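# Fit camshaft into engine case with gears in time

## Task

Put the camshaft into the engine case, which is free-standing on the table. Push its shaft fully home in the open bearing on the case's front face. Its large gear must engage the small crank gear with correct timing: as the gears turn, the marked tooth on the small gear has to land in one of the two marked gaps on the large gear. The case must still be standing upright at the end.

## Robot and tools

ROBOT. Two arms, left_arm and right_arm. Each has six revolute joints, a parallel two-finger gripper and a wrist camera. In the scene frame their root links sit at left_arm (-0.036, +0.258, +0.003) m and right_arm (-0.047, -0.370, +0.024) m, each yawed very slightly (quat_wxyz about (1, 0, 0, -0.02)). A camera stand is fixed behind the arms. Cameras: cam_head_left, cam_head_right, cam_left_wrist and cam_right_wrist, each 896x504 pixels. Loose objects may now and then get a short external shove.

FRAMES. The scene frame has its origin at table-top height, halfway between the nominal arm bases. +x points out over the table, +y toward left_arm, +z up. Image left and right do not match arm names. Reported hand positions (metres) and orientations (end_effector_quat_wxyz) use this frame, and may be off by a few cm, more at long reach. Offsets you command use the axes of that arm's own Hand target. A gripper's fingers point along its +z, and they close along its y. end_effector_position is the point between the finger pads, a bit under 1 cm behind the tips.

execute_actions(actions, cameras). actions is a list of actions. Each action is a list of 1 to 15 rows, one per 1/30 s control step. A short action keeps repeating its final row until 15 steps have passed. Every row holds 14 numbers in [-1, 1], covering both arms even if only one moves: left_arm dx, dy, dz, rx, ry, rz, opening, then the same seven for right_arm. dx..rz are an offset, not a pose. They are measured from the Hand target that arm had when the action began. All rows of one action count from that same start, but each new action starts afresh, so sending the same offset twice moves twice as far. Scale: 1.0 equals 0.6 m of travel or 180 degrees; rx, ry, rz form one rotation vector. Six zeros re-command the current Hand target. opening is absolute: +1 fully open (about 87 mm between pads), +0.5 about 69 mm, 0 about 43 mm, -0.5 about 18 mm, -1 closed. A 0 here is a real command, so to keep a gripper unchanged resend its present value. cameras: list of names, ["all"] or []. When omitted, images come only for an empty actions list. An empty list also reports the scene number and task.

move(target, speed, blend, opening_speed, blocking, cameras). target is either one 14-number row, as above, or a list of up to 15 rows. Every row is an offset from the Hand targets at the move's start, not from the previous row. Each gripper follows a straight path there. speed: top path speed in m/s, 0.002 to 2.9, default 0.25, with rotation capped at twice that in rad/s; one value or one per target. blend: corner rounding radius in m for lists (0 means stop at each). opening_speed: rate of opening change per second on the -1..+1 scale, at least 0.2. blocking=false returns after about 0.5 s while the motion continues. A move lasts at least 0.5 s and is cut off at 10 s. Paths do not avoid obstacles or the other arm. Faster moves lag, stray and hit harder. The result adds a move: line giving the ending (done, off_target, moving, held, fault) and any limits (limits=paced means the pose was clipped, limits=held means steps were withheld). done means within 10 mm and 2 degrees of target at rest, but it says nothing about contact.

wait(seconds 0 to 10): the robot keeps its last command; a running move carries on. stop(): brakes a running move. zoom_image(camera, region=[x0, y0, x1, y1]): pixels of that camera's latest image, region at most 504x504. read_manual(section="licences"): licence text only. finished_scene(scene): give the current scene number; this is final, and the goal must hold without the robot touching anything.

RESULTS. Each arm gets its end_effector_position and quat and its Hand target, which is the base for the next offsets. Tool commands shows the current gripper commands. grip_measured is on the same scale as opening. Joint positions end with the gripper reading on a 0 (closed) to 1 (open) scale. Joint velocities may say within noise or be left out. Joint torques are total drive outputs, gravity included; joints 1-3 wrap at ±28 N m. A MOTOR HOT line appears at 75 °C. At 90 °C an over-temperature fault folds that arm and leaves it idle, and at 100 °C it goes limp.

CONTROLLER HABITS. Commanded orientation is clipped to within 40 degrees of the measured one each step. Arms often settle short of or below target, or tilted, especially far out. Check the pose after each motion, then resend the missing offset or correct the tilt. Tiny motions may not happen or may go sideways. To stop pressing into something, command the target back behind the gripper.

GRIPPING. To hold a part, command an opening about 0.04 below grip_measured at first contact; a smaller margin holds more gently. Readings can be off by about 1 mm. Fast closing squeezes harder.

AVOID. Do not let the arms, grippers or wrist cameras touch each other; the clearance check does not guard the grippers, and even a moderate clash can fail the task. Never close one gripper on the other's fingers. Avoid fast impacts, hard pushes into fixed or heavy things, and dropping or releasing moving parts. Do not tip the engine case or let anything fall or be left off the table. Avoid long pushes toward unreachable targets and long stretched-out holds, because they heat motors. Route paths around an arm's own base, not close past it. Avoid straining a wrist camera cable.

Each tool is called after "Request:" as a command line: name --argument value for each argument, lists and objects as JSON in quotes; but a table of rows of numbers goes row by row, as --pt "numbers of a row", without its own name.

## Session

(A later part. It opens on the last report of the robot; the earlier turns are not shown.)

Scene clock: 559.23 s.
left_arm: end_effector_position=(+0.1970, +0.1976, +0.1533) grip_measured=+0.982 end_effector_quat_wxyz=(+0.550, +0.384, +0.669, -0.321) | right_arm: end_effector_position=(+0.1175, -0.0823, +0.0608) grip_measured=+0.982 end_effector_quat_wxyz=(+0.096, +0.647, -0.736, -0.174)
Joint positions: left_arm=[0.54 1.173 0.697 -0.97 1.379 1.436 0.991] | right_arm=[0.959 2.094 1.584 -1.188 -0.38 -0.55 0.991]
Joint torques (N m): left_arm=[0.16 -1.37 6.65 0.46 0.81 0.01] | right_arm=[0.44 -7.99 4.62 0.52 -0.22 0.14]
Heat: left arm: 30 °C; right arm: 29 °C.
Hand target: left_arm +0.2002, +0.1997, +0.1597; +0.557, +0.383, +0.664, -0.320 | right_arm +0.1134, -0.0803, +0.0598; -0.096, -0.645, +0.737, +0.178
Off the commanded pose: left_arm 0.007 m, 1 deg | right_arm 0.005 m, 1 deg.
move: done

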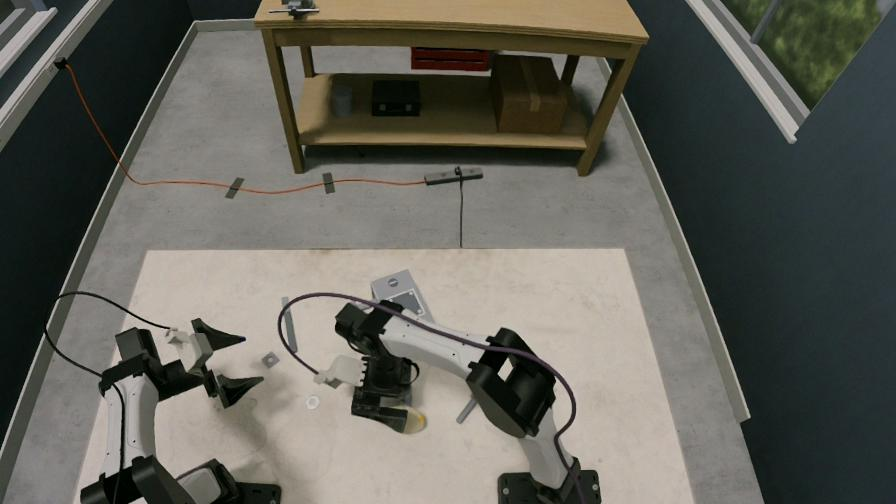

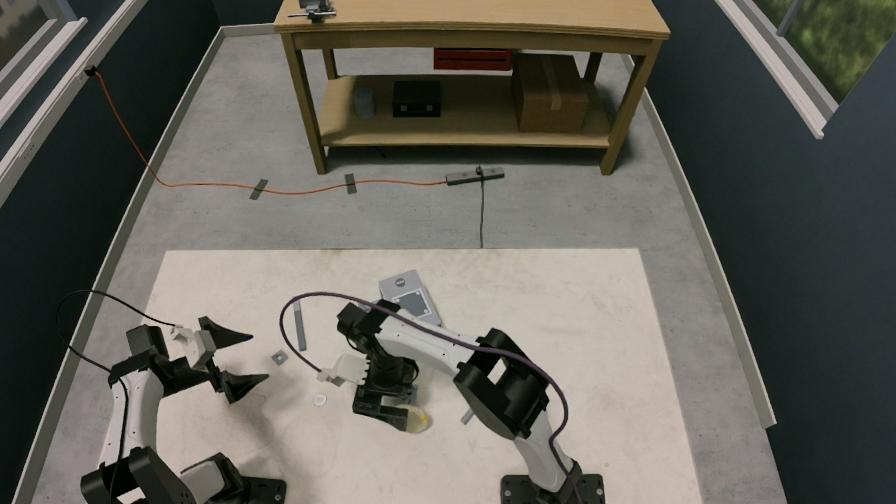

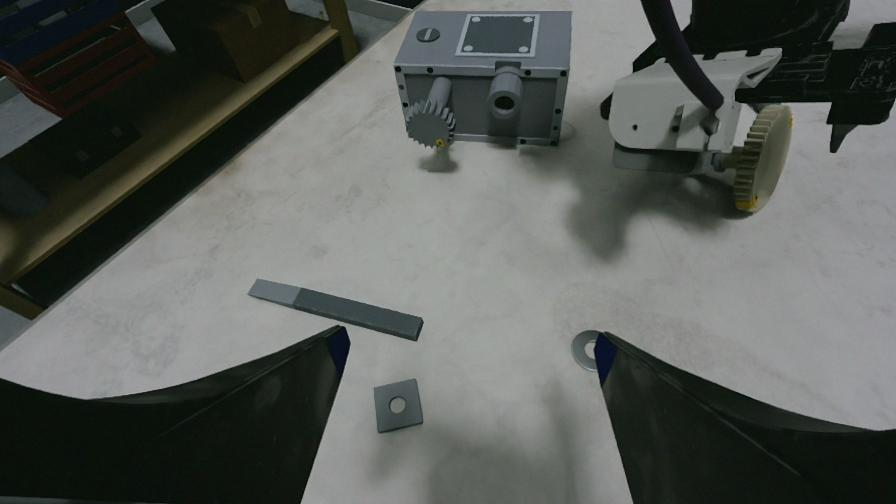

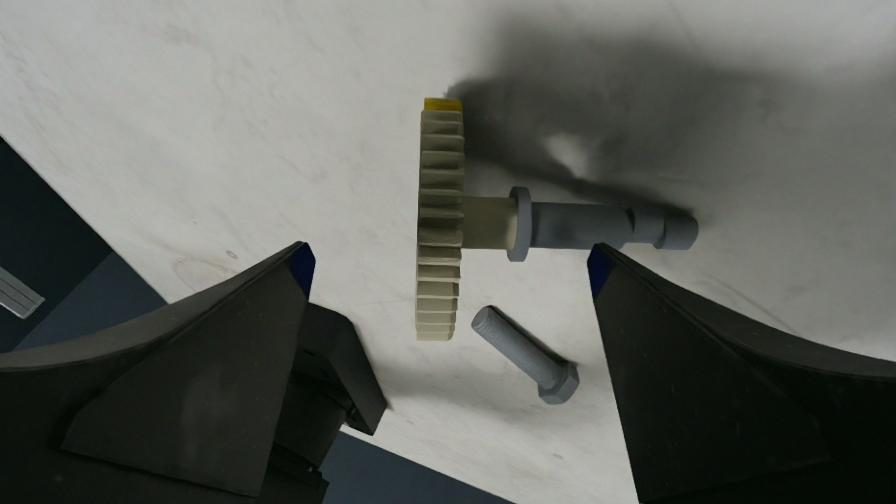

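Request:
move --target '[0,0,0,0,0,0,1,0,0,0,0,0,0,-0.7]' --cameras '["cam_left_wrist","cam_right_wrist"]' --opening_speed 0.5

Scene clock: 570.73 s.
left_arm: end_effector_position=(+0.1970, +0.1976, +0.1533) grip_measured=+0.982 end_effector_quat_wxyz=(+0.550, +0.384, +0.669, -0.321) | right_arm: end_effector_position=(+0.1162, -0.0813, +0.0612) grip_measured=-0.651 end_effector_quat_wxyz=(-0.097, -0.645, +0.737, +0.177)
Joint positions: left_arm=[0.54 1.173 0.697 -0.97 1.379 1.436 0.991] | right_arm=[0.959 2.094 1.584 -1.188 -0.388 -0.545 0.174]
Joint torques (N m): left_arm=[0.17 -1.39 6.64 0.46 0.81 0.02] | right_arm=[0.38 -7.97 4.64 0.51 -0.14 0.09]
Heat: left arm: 30 °C; right arm: 29 °C.
Hand target: left_arm +0.2002, +0.1997, +0.1597; +0.557, +0.383, +0.664, -0.320 | right_arm +0.1134, -0.0804, +0.0598; -0.096, -0.645, +0.737, +0.178
Off the commanded pose: left_arm 0.007 m, 1 deg | right_arm 0.003 m, 0 deg.
move: done
Images, in order (width x height): cam_left_wrist 896x504, cam_right_wrist 896x504.

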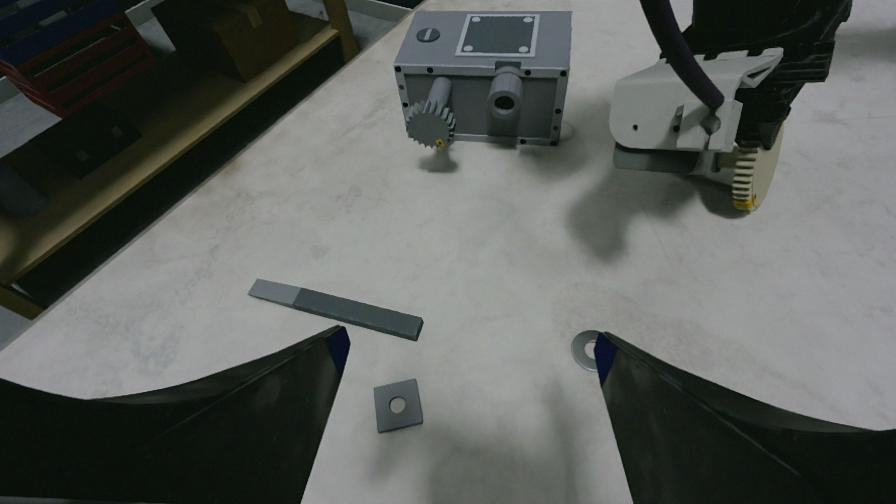

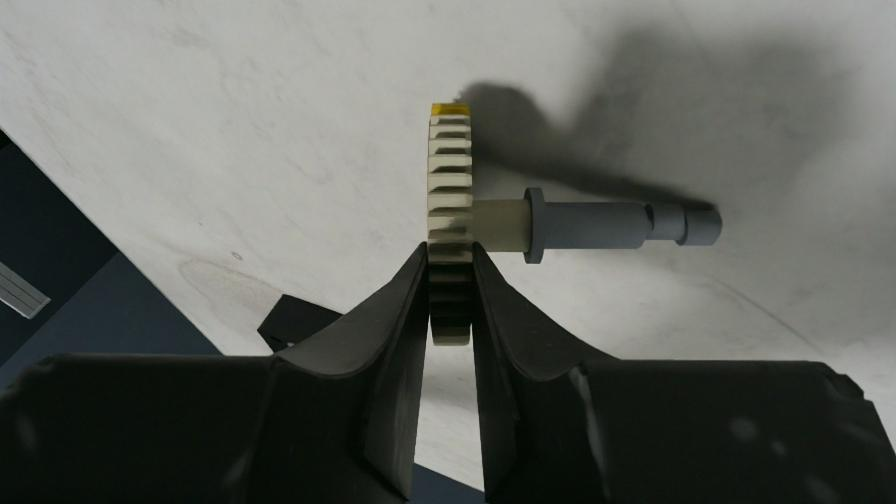

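Request:
move --pt "0 0 0 0 0 0 1 -0.009 0.0386 -0.092 0 0 0 -0.72" --pt "0 0 0 0 0 0 1 -0.076 -0.041 -0.083 0.018 -0.1005 0.311 -0.72" --blend '[0.02,0]' --cameras '["all"]' --speed 0.2

Scene clock: 620.63 s.
left_arm: end_effector_position=(+0.1970, +0.1976, +0.1533) grip_measured=+0.982 end_effector_quat_wxyz=(+0.550, +0.384, +0.669, -0.321) | right_arm: end_effector_position=(+0.1578, -0.0454, +0.0859) grip_measured=-0.651 end_effector_quat_wxyz=(-0.055, -0.201, +0.962, +0.174)
Joint positions: left_arm=[0.54 1.173 0.697 -0.97 1.379 1.436 0.991] | right_arm=[0.851 2.047 1.604 -1.016 -0.351 0.417 0.174]
Joint torques (N m): left_arm=[0.21 -1.4 6.64 0.45 0.82 0.02] | right_arm=[-0.73 -11.04 5.49 0.98 -0.1 0.22]
Heat: left arm: 31 °C; right arm: 31 °C.
Hand target: left_arm +0.2002, +0.1997, +0.1597; +0.557, +0.383, +0.664, -0.320 | right_arm +0.1612, -0.0449, +0.1001; -0.038, -0.194, +0.962, +0.188
Off the commanded pose: left_arm 0.007 m, 1 deg | right_arm 0.015 m, 3 deg.
move: off_target (right_arm)

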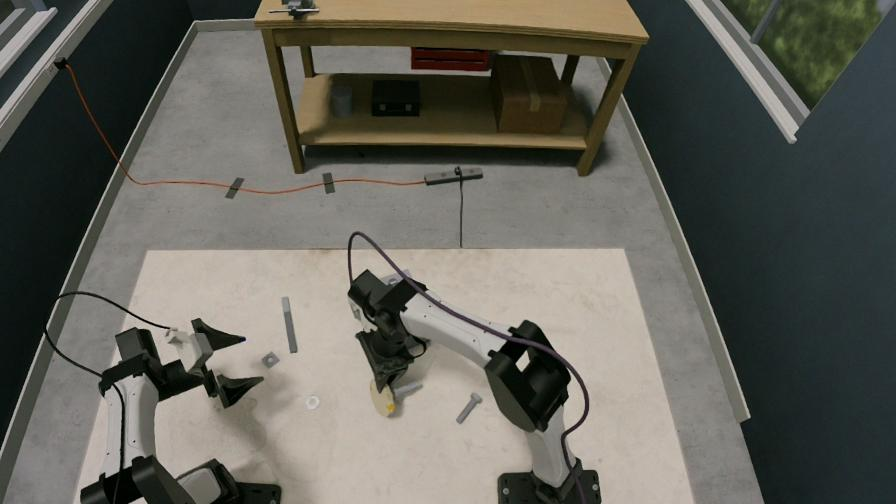

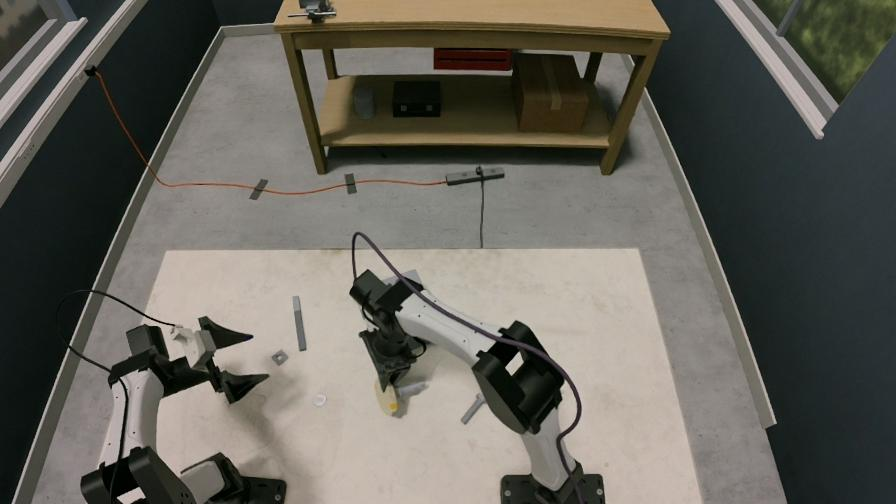

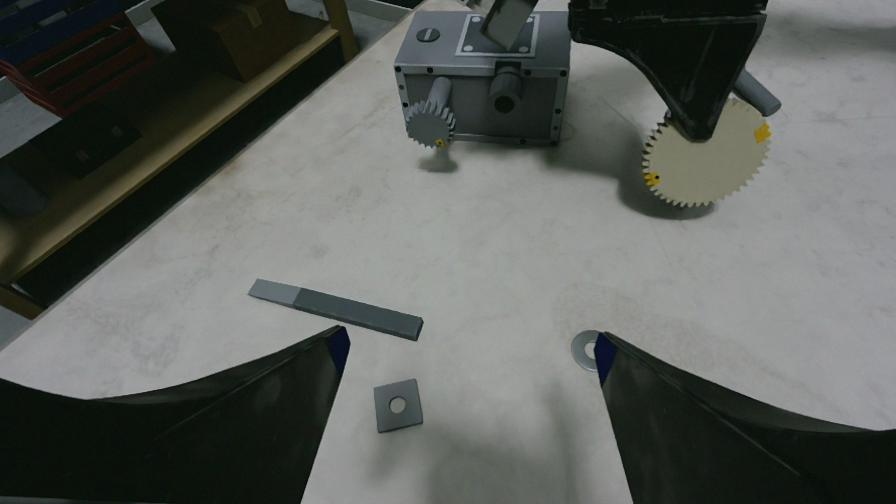

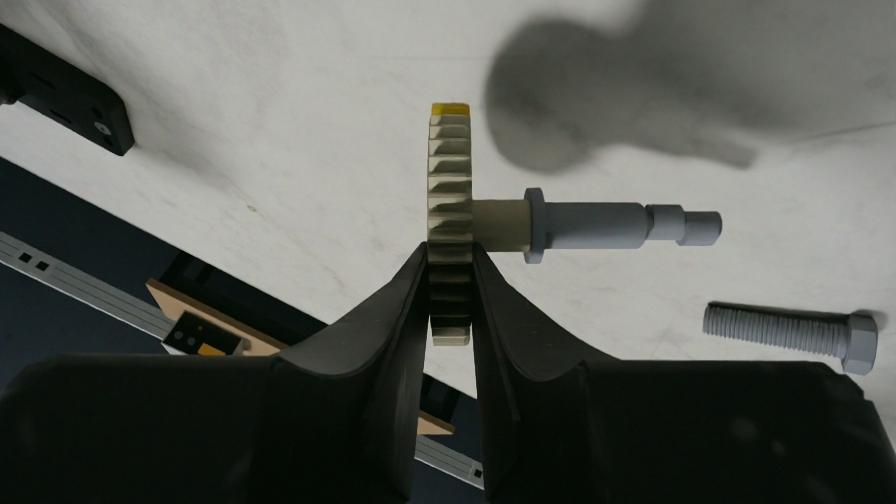

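Request:
move --target '[0,0,0,0,0,0,1,0,-0.022,0.054,0,0,0,-0.72]' --cameras '["all"]' --speed 0.1

Request:
zoom_image --camera "cam_left_wrist" --region '[600, 80, 800, 240]'

Scene clock: 628.53 s.
left_arm: end_effector_position=(+0.1970, +0.1976, +0.1533) grip_measured=+0.982 end_effector_quat_wxyz=(+0.550, +0.384, +0.669, -0.321) | right_arm: end_effector_position=(+0.1585, -0.0448, +0.0624) grip_measured=-0.651 end_effector_quat_wxyz=(-0.043, -0.203, +0.961, +0.182)
Joint positions: left_arm=[0.54 1.173 0.697 -0.97 1.379 1.436 0.991] | right_arm=[0.851 2.046 1.508 -0.89 -0.35 0.418 0.174]
Joint torques (N m): left_arm=[0.18 -1.35 6.67 0.46 0.82 0.01] | right_arm=[-0.85 -8.58 5.33 1.06 -0.11 0.2]
Heat: left arm: 31 °C; right arm: 32 °C.
Hand target: left_arm +0.2002, +0.1997, +0.1597; +0.557, +0.383, +0.664, -0.320 | right_arm +0.1612, -0.0449, +0.0652; -0.038, -0.193, +0.962, +0.188
Off the commanded pose: left_arm 0.007 m, 1 deg | right_arm 0.004 m, 1 deg.
move: done

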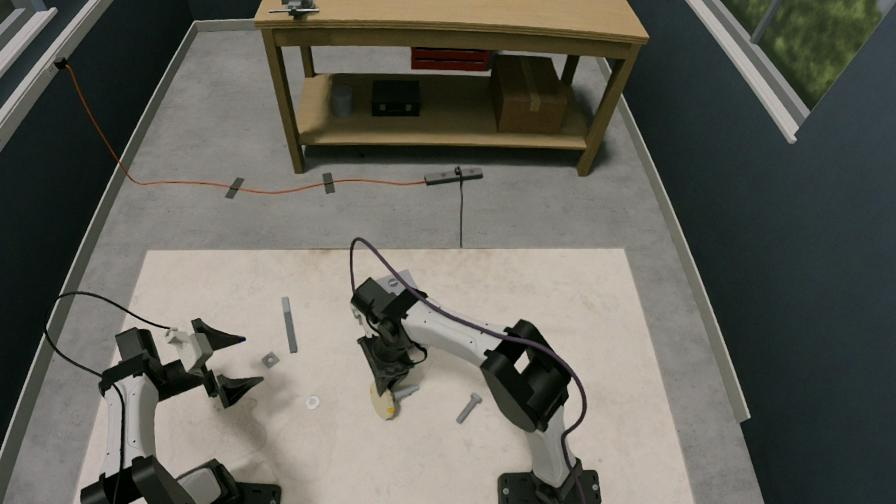

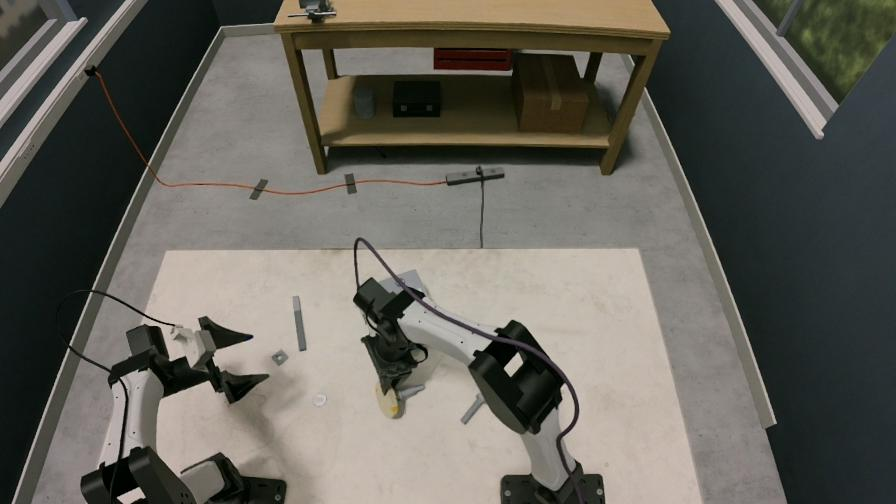

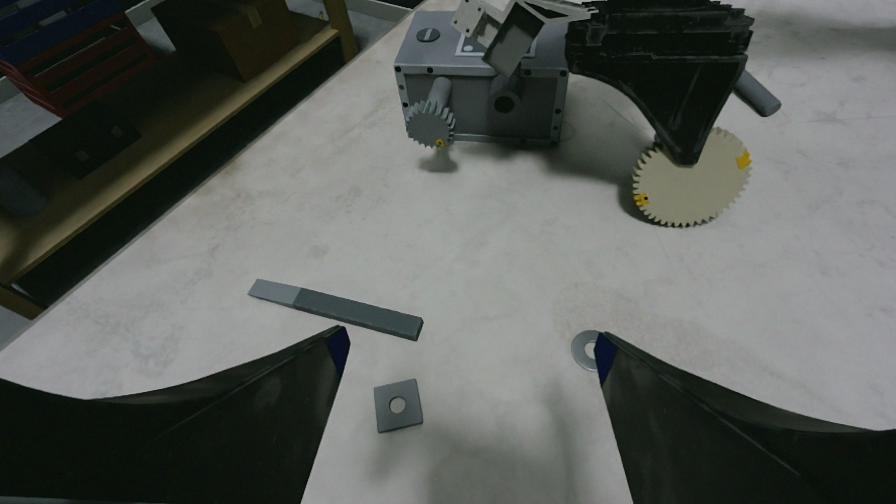

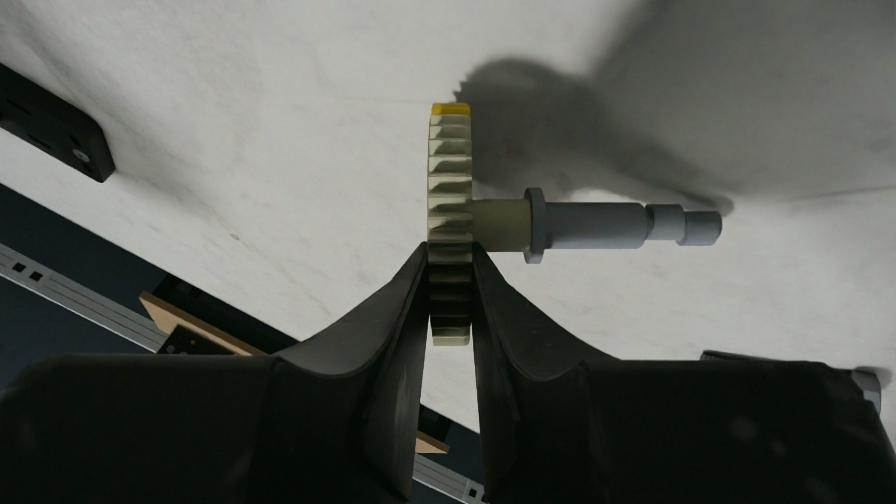

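Scaled by 2.520 from the camera's 896x504 image, which has a finer 1280x720 frame.

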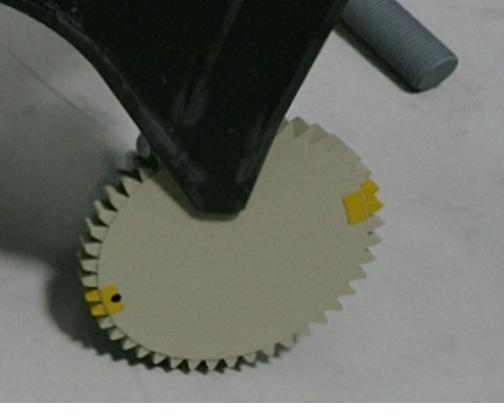

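Request:
move --target '[0,0,0,0,0,0,1,0,-0.0069,0.017,0,0,0,-0.72]' --cameras '["all"]' --speed 0.05

Scene clock: 635.13 s.
left_arm: end_effector_position=(+0.1970, +0.1976, +0.1533) grip_measured=+0.982 end_effector_quat_wxyz=(+0.550, +0.384, +0.669, -0.321) | right_arm: end_effector_position=(+0.1589, -0.0437, +0.0603) grip_measured=-0.651 end_effector_quat_wxyz=(-0.044, -0.199, +0.960, +0.191)
Joint positions: left_arm=[0.54 1.173 0.697 -0.97 1.379 1.436 0.991] | right_arm=[0.845 2.046 1.494 -0.868 -0.366 0.422 0.174]
Joint torques (N m): left_arm=[0.17 -1.39 6.65 0.46 0.81 0.02] | right_arm=[-0.31 -7.6 4.14 1.26 0.05 0.15]
Heat: left arm: 31 °C; right arm: 31 °C.
Hand target: left_arm +0.2002, +0.1997, +0.1597; +0.557, +0.383, +0.664, -0.320 | right_arm +0.1612, -0.0449, +0.0542; -0.038, -0.194, +0.962, +0.188
Off the commanded pose: left_arm 0.007 m, 1 deg | right_arm 0.007 m, 1 deg.
move: done

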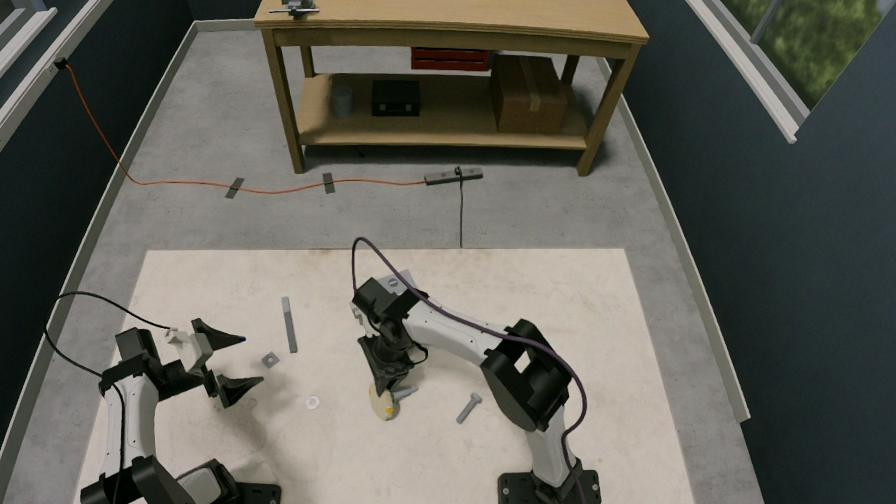

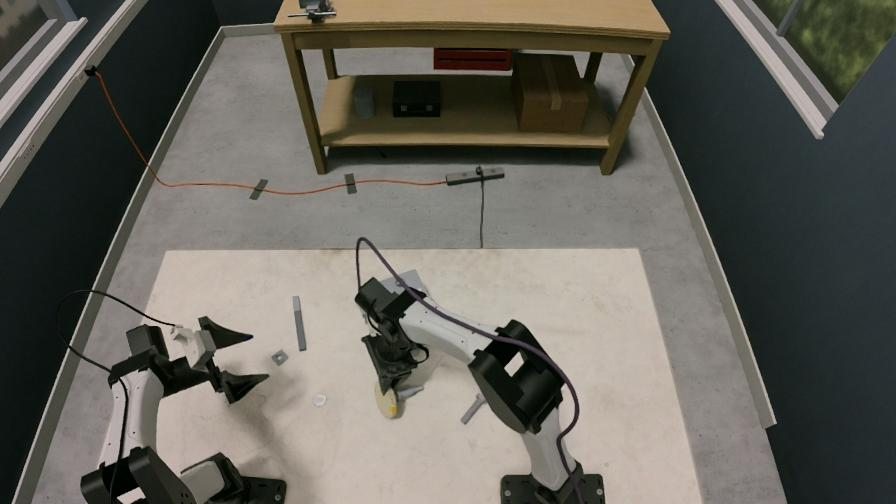

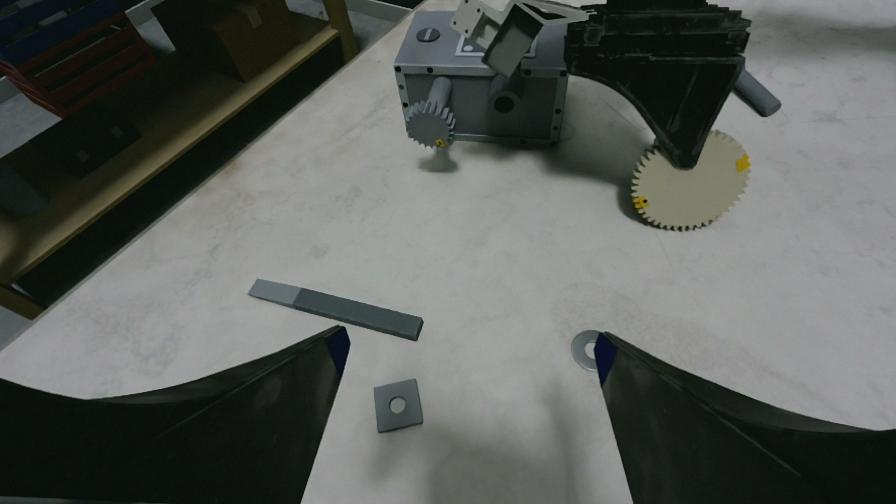

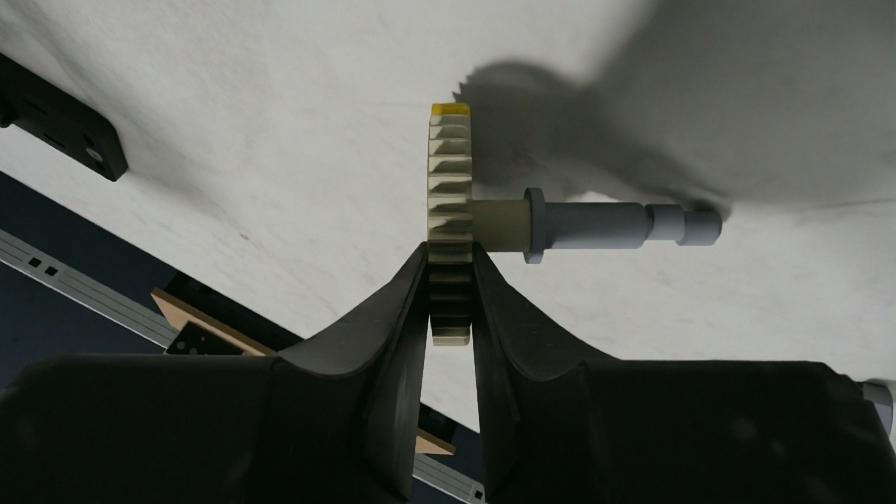

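Request:
move --target '[0,0,0,0,0,0,1,0,0,0,0,0,0,0.2]' --opening_speed 0.5

Request:
move --pt "0 0 0 0 0 0 1 0 0 -0.2 0 0 0 0.2" --pt "0 0 0 0 0 0 1 0.15 -0.2 -0.33 0 0 0 0.2" --blend '[0.02,0]' --speed 0.25 --cameras '["all"]'

Scene clock: 646.03 s.
left_arm: end_effector_position=(+0.1970, +0.1976, +0.1533) grip_measured=+0.982 end_effector_quat_wxyz=(+0.550, +0.384, +0.669, -0.321) | right_arm: end_effector_position=(+0.1599, -0.0439, +0.0575) grip_measured=+0.200 end_effector_quat_wxyz=(-0.040, -0.199, +0.961, +0.190)
Joint positions: left_arm=[0.54 1.173 0.697 -0.97 1.379 1.436 0.991] | right_arm=[0.845 2.046 1.484 -0.853 -0.361 0.423 0.6]
Joint torques (N m): left_arm=[0.16 -1.39 6.64 0.46 0.81 0.02] | right_arm=[-0.35 -7.54 5.03 1.11 0.02 0.15]
Heat: left arm: 31 °C; right arm: 30 °C.
Hand target: left_arm +0.2002, +0.1997, +0.1597; +0.557, +0.383, +0.664, -0.320 | right_arm +0.1612, -0.0449, +0.0542; -0.038, -0.193, +0.962, +0.188
Off the commanded pose: left_arm 0.007 m, 1 deg | right_arm 0.004 m, 1 deg.
move: done

Scene clock: 648.10 s.
left_arm: end_effector_position=(+0.1970, +0.1976, +0.1533) grip_measured=+0.982 end_effector_quat_wxyz=(+0.550, +0.384, +0.669, -0.321) | right_arm: end_effector_position=(+0.1549, -0.2494, +0.1902) grip_measured=+0.200 end_effector_quat_wxyz=(-0.037, -0.192, +0.964, +0.183)
Joint positions: left_arm=[0.54 1.173 0.697 -0.97 1.379 1.436 0.991] | right_arm=[0.327 1.604 1.466 -1.477 -0.373 -0.116 0.6]
Joint torques (N m): left_arm=[0.17 -1.4 6.67 0.46 0.82 0.02] | right_arm=[-0.66 -5.91 4.98 0.46 -0.19 -0.07]
Heat: left arm: 31 °C; right arm: 30 °C.
Hand target: left_arm +0.2002, +0.1997, +0.1597; +0.557, +0.383, +0.664, -0.320 | right_arm +0.1501, -0.2510, +0.1924; -0.038, -0.193, +0.962, +0.188
Off the commanded pose: left_arm 0.007 m, 1 deg | right_arm 0.006 m, 1 deg.
move: done

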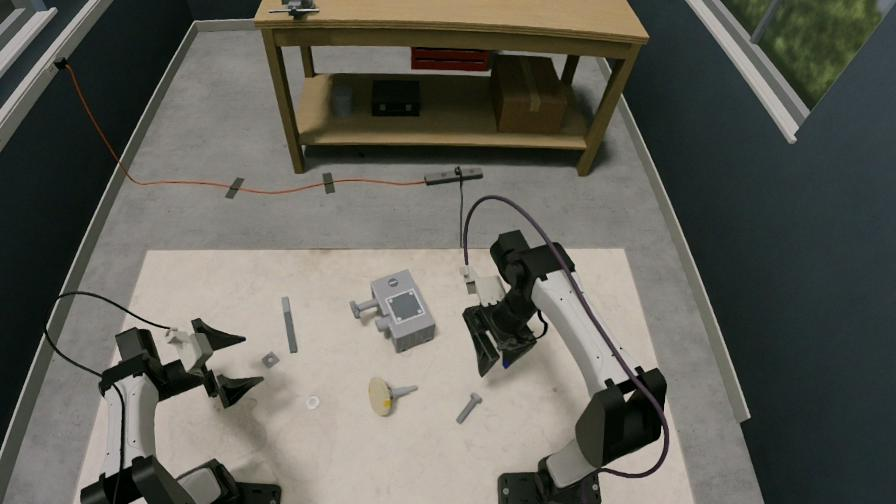

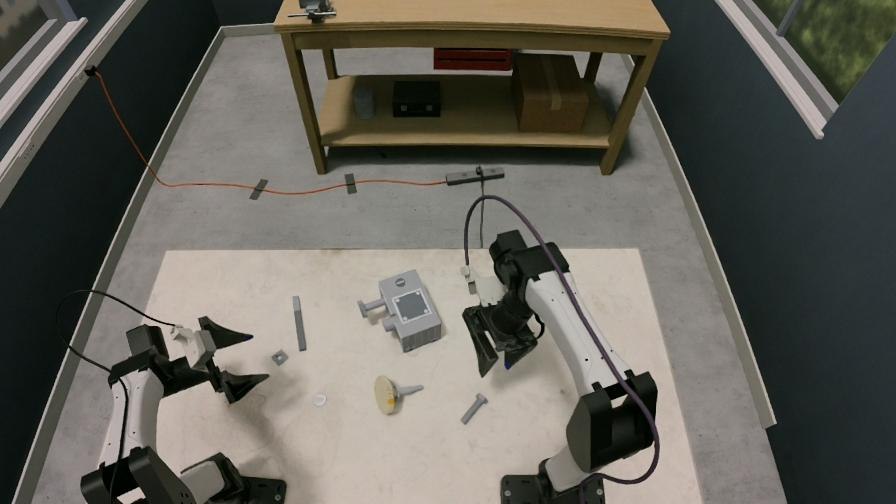

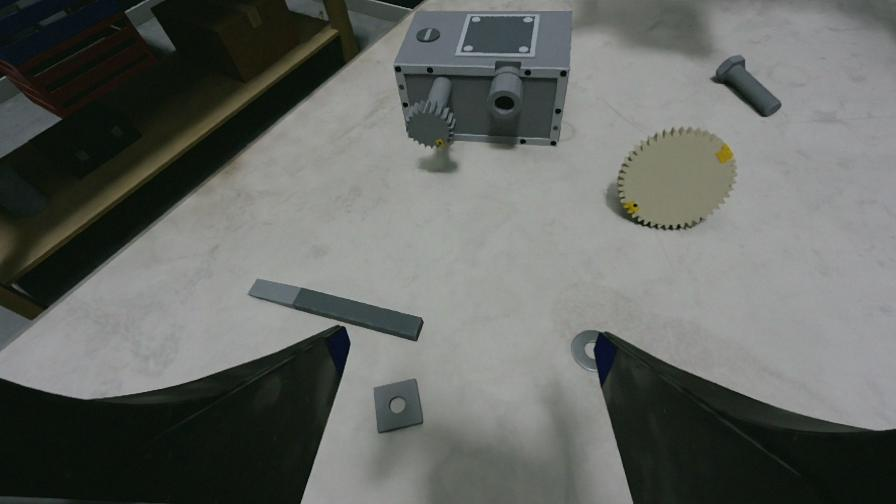

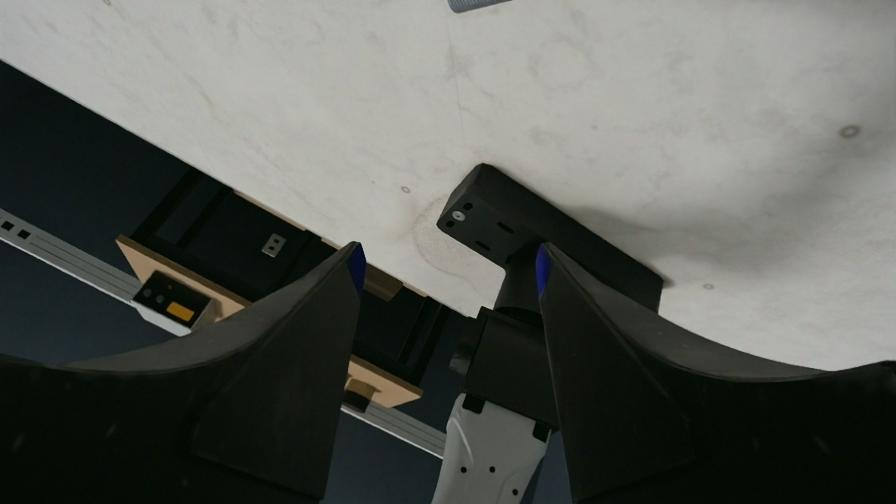

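Request:
zoom_image --camera "cam_left_wrist" --region '[600, 110, 750, 240]'

Request:
zoom_image --camera "cam_left_wrist" --region '[395, 60, 525, 160]'

Scaled by 3.360 from the camera's 896x504 image, which has a finer 1280x720 frame.

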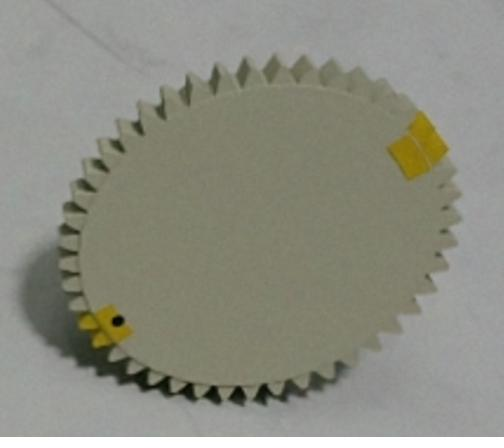

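Scaled by 3.877 from the camera's 896x504 image, which has a finer 1280x720 frame.

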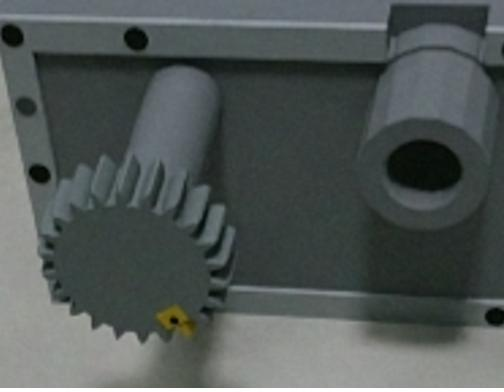

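Request:
move --target '[0,0,0,0,0,0,1,0.05,-0.232,-0.094,0,0,0,0.2]' --speed 0.3

Request:
move --target '[-0.042,-0.273,0.376,-0.4073,0.4423,-0.3137,1,0,0,0,0,0,0,0.2]' --speed 0.3 --cameras '["all"]'

Scene clock: 680.93 s.
left_arm: end_effector_position=(+0.1970, +0.1976, +0.1533) grip_measured=+0.982 end_effector_quat_wxyz=(+0.550, +0.384, +0.669, -0.321) | right_arm: end_effector_position=(+0.1763, -0.3980, +0.1864) grip_measured=+0.200 end_effector_quat_wxyz=(+0.006, -0.178, +0.970, +0.164)
Joint positions: left_arm=[0.54 1.173 0.697 -0.97 1.379 1.436 0.991] | right_arm=[-0.211 1.639 1.508 -1.571 -0.304 -0.634 0.6]
Joint torques (N m): left_arm=[0.17 -1.39 6.67 0.46 0.81 0.01] | right_arm=[-0.17 -4.4 8.75 0.25 -0.02 -0.06]
Heat: left arm: 32 °C; right arm: 27 °C.
Hand target: left_arm +0.2002, +0.1997, +0.1597; +0.557, +0.383, +0.664, -0.320 | right_arm +0.1804, -0.4011, +0.1923; -0.038, -0.193, +0.962, +0.188
Off the commanded pose: left_arm 0.007 m, 1 deg | right_arm 0.008 m, 6 deg.
joint sent to its limit (right arm) — joint 4 (wrist pitch), lower limit. The joint targets are off in orientation, not in position.
move: off_target (right_arm)

Scene clock: 685.40 s.
left_arm: end_effector_position=(+0.1713, -0.0784, +0.1442) grip_measured=+0.982 end_effector_quat_wxyz=(+0.027, -0.196, +0.980, +0.019) | right_arm: end_effector_position=(+0.1762, -0.3981, +0.1863) grip_measured=+0.200 end_effector_quat_wxyz=(+0.006, -0.178, +0.970, +0.164)
Joint positions: left_arm=[-0.901 2.135 2.122 -1.57 -0.065 -1.341 0.991] | right_arm=[-0.211 1.639 1.508 -1.571 -0.304 -0.635 0.6]
Joint torques (N m): left_arm=[0.13 -7.05 6.49 0.22 0.08 -0.08] | right_arm=[-0.09 -4.42 8.76 0.26 -0.03 -0.07]
Heat: left arm: 32 °C; right arm: 27 °C.
Hand target: left_arm +0.1725, -0.0783, +0.1447; -0.038, -0.194, +0.962, +0.187 | right_arm +0.1805, -0.4011, +0.1923; -0.038, -0.194, +0.962, +0.188
Off the commanded pose: left_arm 0.001 m, 21 deg | right_arm 0.008 m, 6 deg.
joint sent to its limit (left arm) — joint 4 (wrist pitch), lower limit. The joint targets are off in orientation, not in position.
joint sent to its limit (right arm) — joint 4 (wrist pitch), lower limit. The joint targets are off in orientation, not in position.
move: off_target (left_arm, right_arm)

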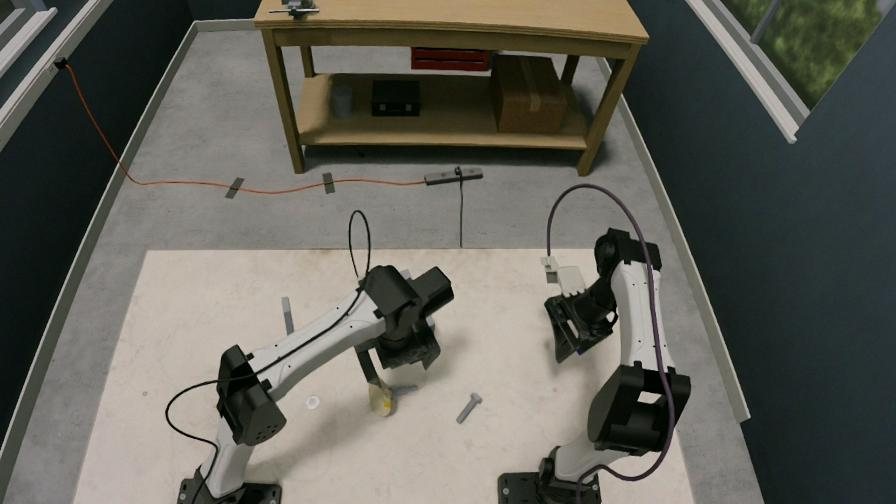

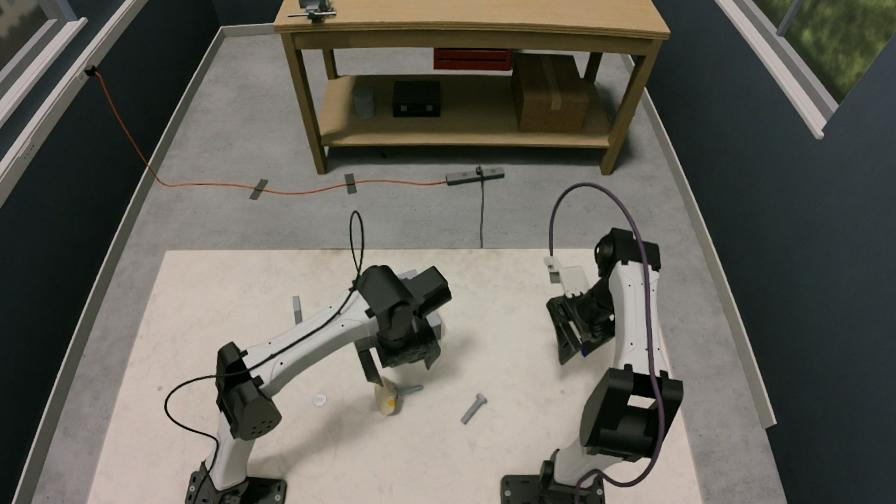

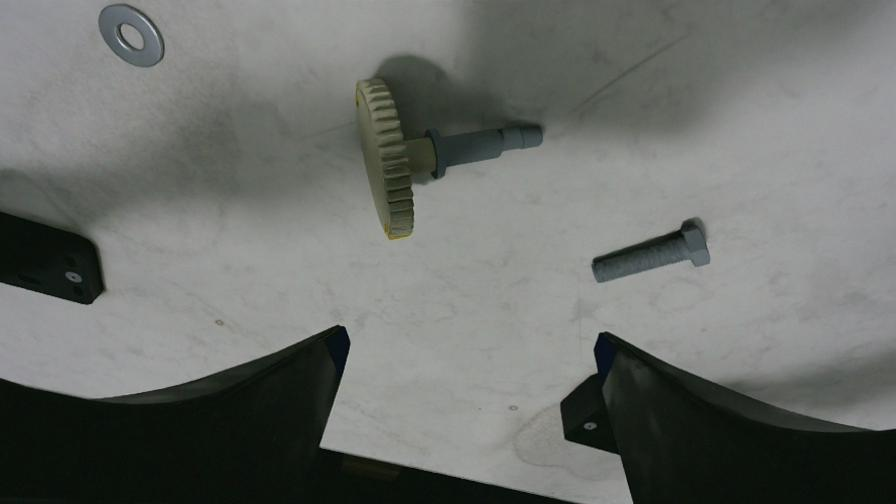

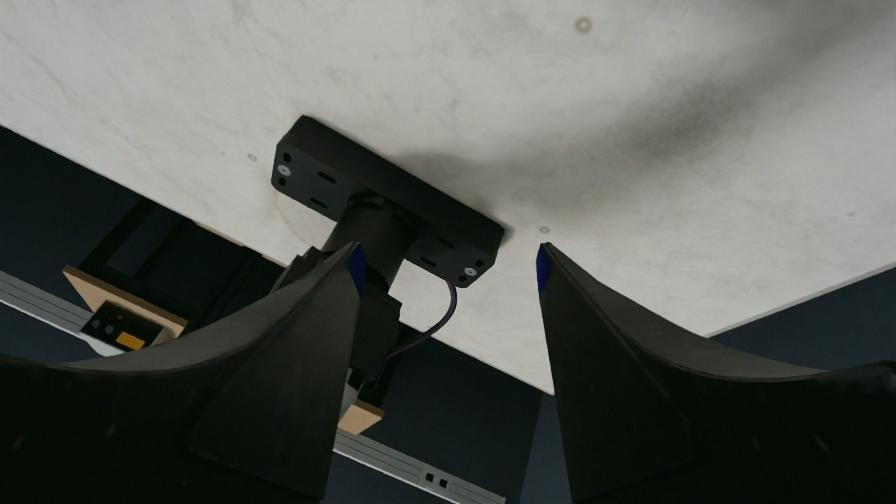

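Request:
move --target '[-0.008,0.0137,0.08,0.1222,0,0,1,0,0,0,0,0,0,0.2]' --speed 0.2 --cameras '["all"]'

Scene clock: 708.90 s.
left_arm: end_effector_position=(+0.1644, -0.0498, +0.0929) grip_measured=+0.982 end_effector_quat_wxyz=(-0.007, -0.198, +0.980, +0.023) | right_arm: end_effector_position=(+0.1762, -0.3981, +0.1863) grip_measured=+0.200 end_effector_quat_wxyz=(+0.006, -0.178, +0.970, +0.164)
Joint positions: left_arm=[-0.846 2.031 1.747 -1.335 -0.01 -1.288 0.991] | right_arm=[-0.211 1.639 1.508 -1.571 -0.304 -0.635 0.6]
Joint torques (N m): left_arm=[-0.08 -10.13 4.51 0.5 0.11 0.05] | right_arm=[-0.23 -4.31 8.69 0.26 -0.01 -0.08]
Heat: left arm: 32 °C; right arm: 26 °C.
Hand target: left_arm +0.1669, -0.0529, +0.1032; +0.000, -0.197, +0.980, +0.000 | right_arm +0.1805, -0.4011, +0.1923; -0.038, -0.194, +0.962, +0.188
Off the commanded pose: left_arm 0.011 m, 3 deg | right_arm 0.008 m, 6 deg.
joint sent to its limit (right arm) — joint 4 (wrist pitch), lower limit. The joint targets are off in orientation, not in position.
move: off_target (left_arm, right_arm)

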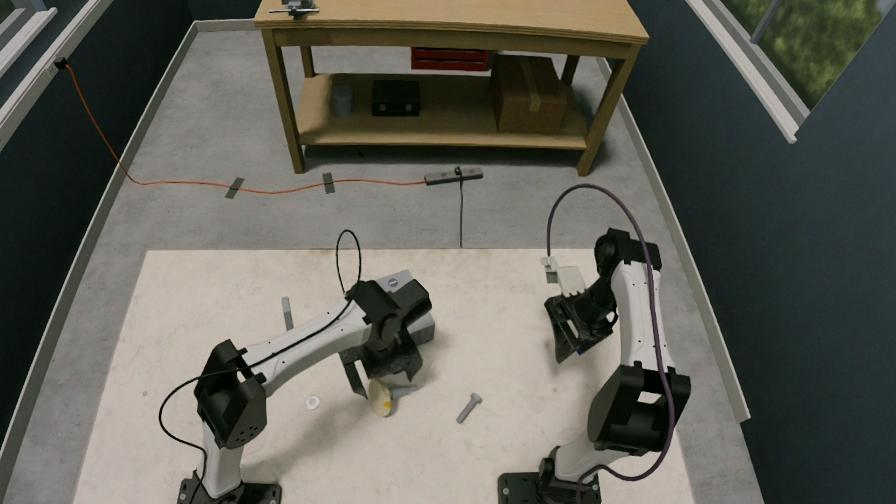

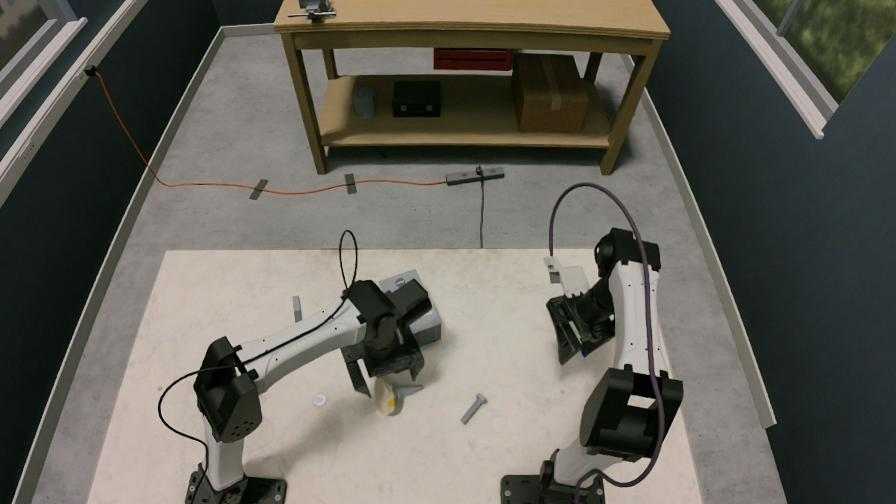

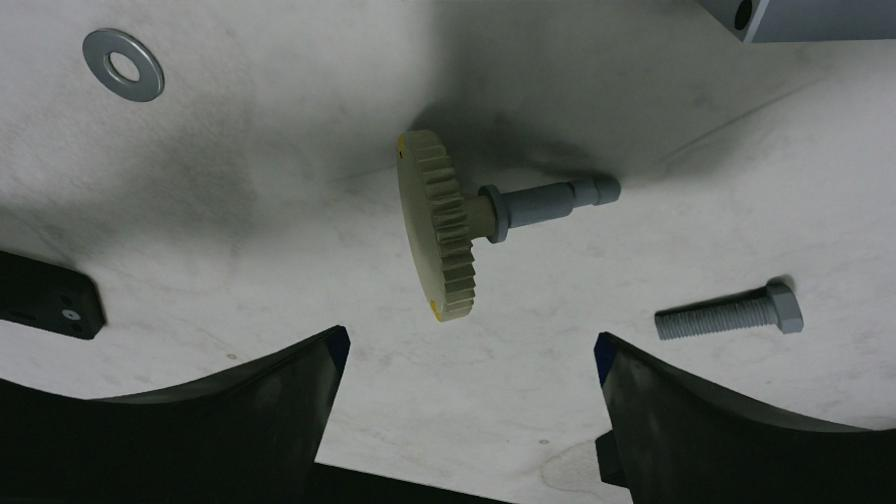

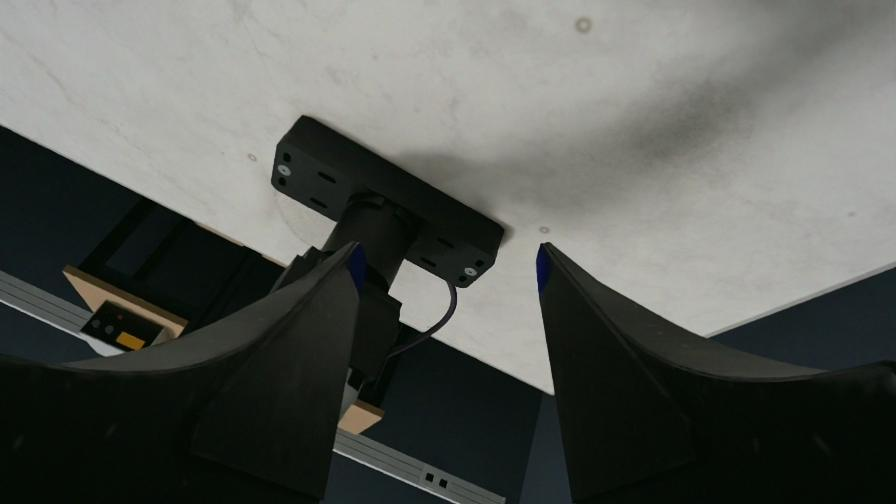

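Request:
move --target '[-0.002,0.03,0.067,0,0,0,1,0,0,0,0,0,0,0.2]' --speed 0.12 --cameras '["cam_left_wrist"]'

Scene clock: 719.00 s.
left_arm: end_effector_position=(+0.1572, -0.0324, +0.0535) grip_measured=+0.982 end_effector_quat_wxyz=(-0.007, -0.197, +0.980, +0.023) | right_arm: end_effector_position=(+0.1762, -0.3981, +0.1863) grip_measured=+0.200 end_effector_quat_wxyz=(+0.006, -0.178, +0.970, +0.164)
Joint positions: left_arm=[-0.831 1.98 1.517 -1.155 -0.01 -1.271 0.991] | right_arm=[-0.211 1.639 1.508 -1.571 -0.304 -0.635 0.6]
Joint torques (N m): left_arm=[0.09 -9.72 4.44 0.52 0.11 0.05] | right_arm=[-0.13 -4.44 8.72 0.25 -0.03 -0.06]
Heat: left arm: 31 °C; right arm: 26 °C.
Hand target: left_arm +0.1611, -0.0358, +0.0631; +0.000, -0.197, +0.980, +0.000 | right_arm +0.1805, -0.4011, +0.1923; -0.038, -0.194, +0.962, +0.188
Off the commanded pose: left_arm 0.011 m, 3 deg | right_arm 0.008 m, 6 deg.
joint sent to its limit (right arm) — joint 4 (wrist pitch), lower limit. The joint targets are off in orientation, not in position.
move: off_target (left_arm, right_arm)
Images, in order (width x height): cam_left_wrist 896x504.

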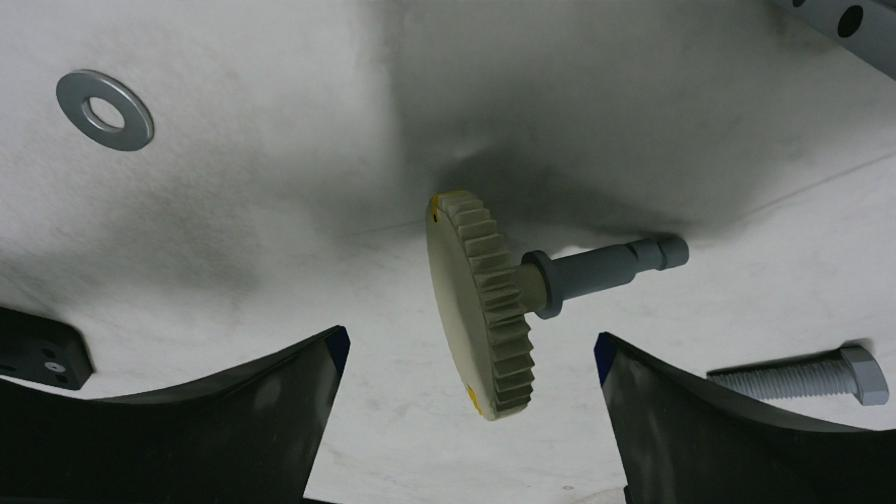

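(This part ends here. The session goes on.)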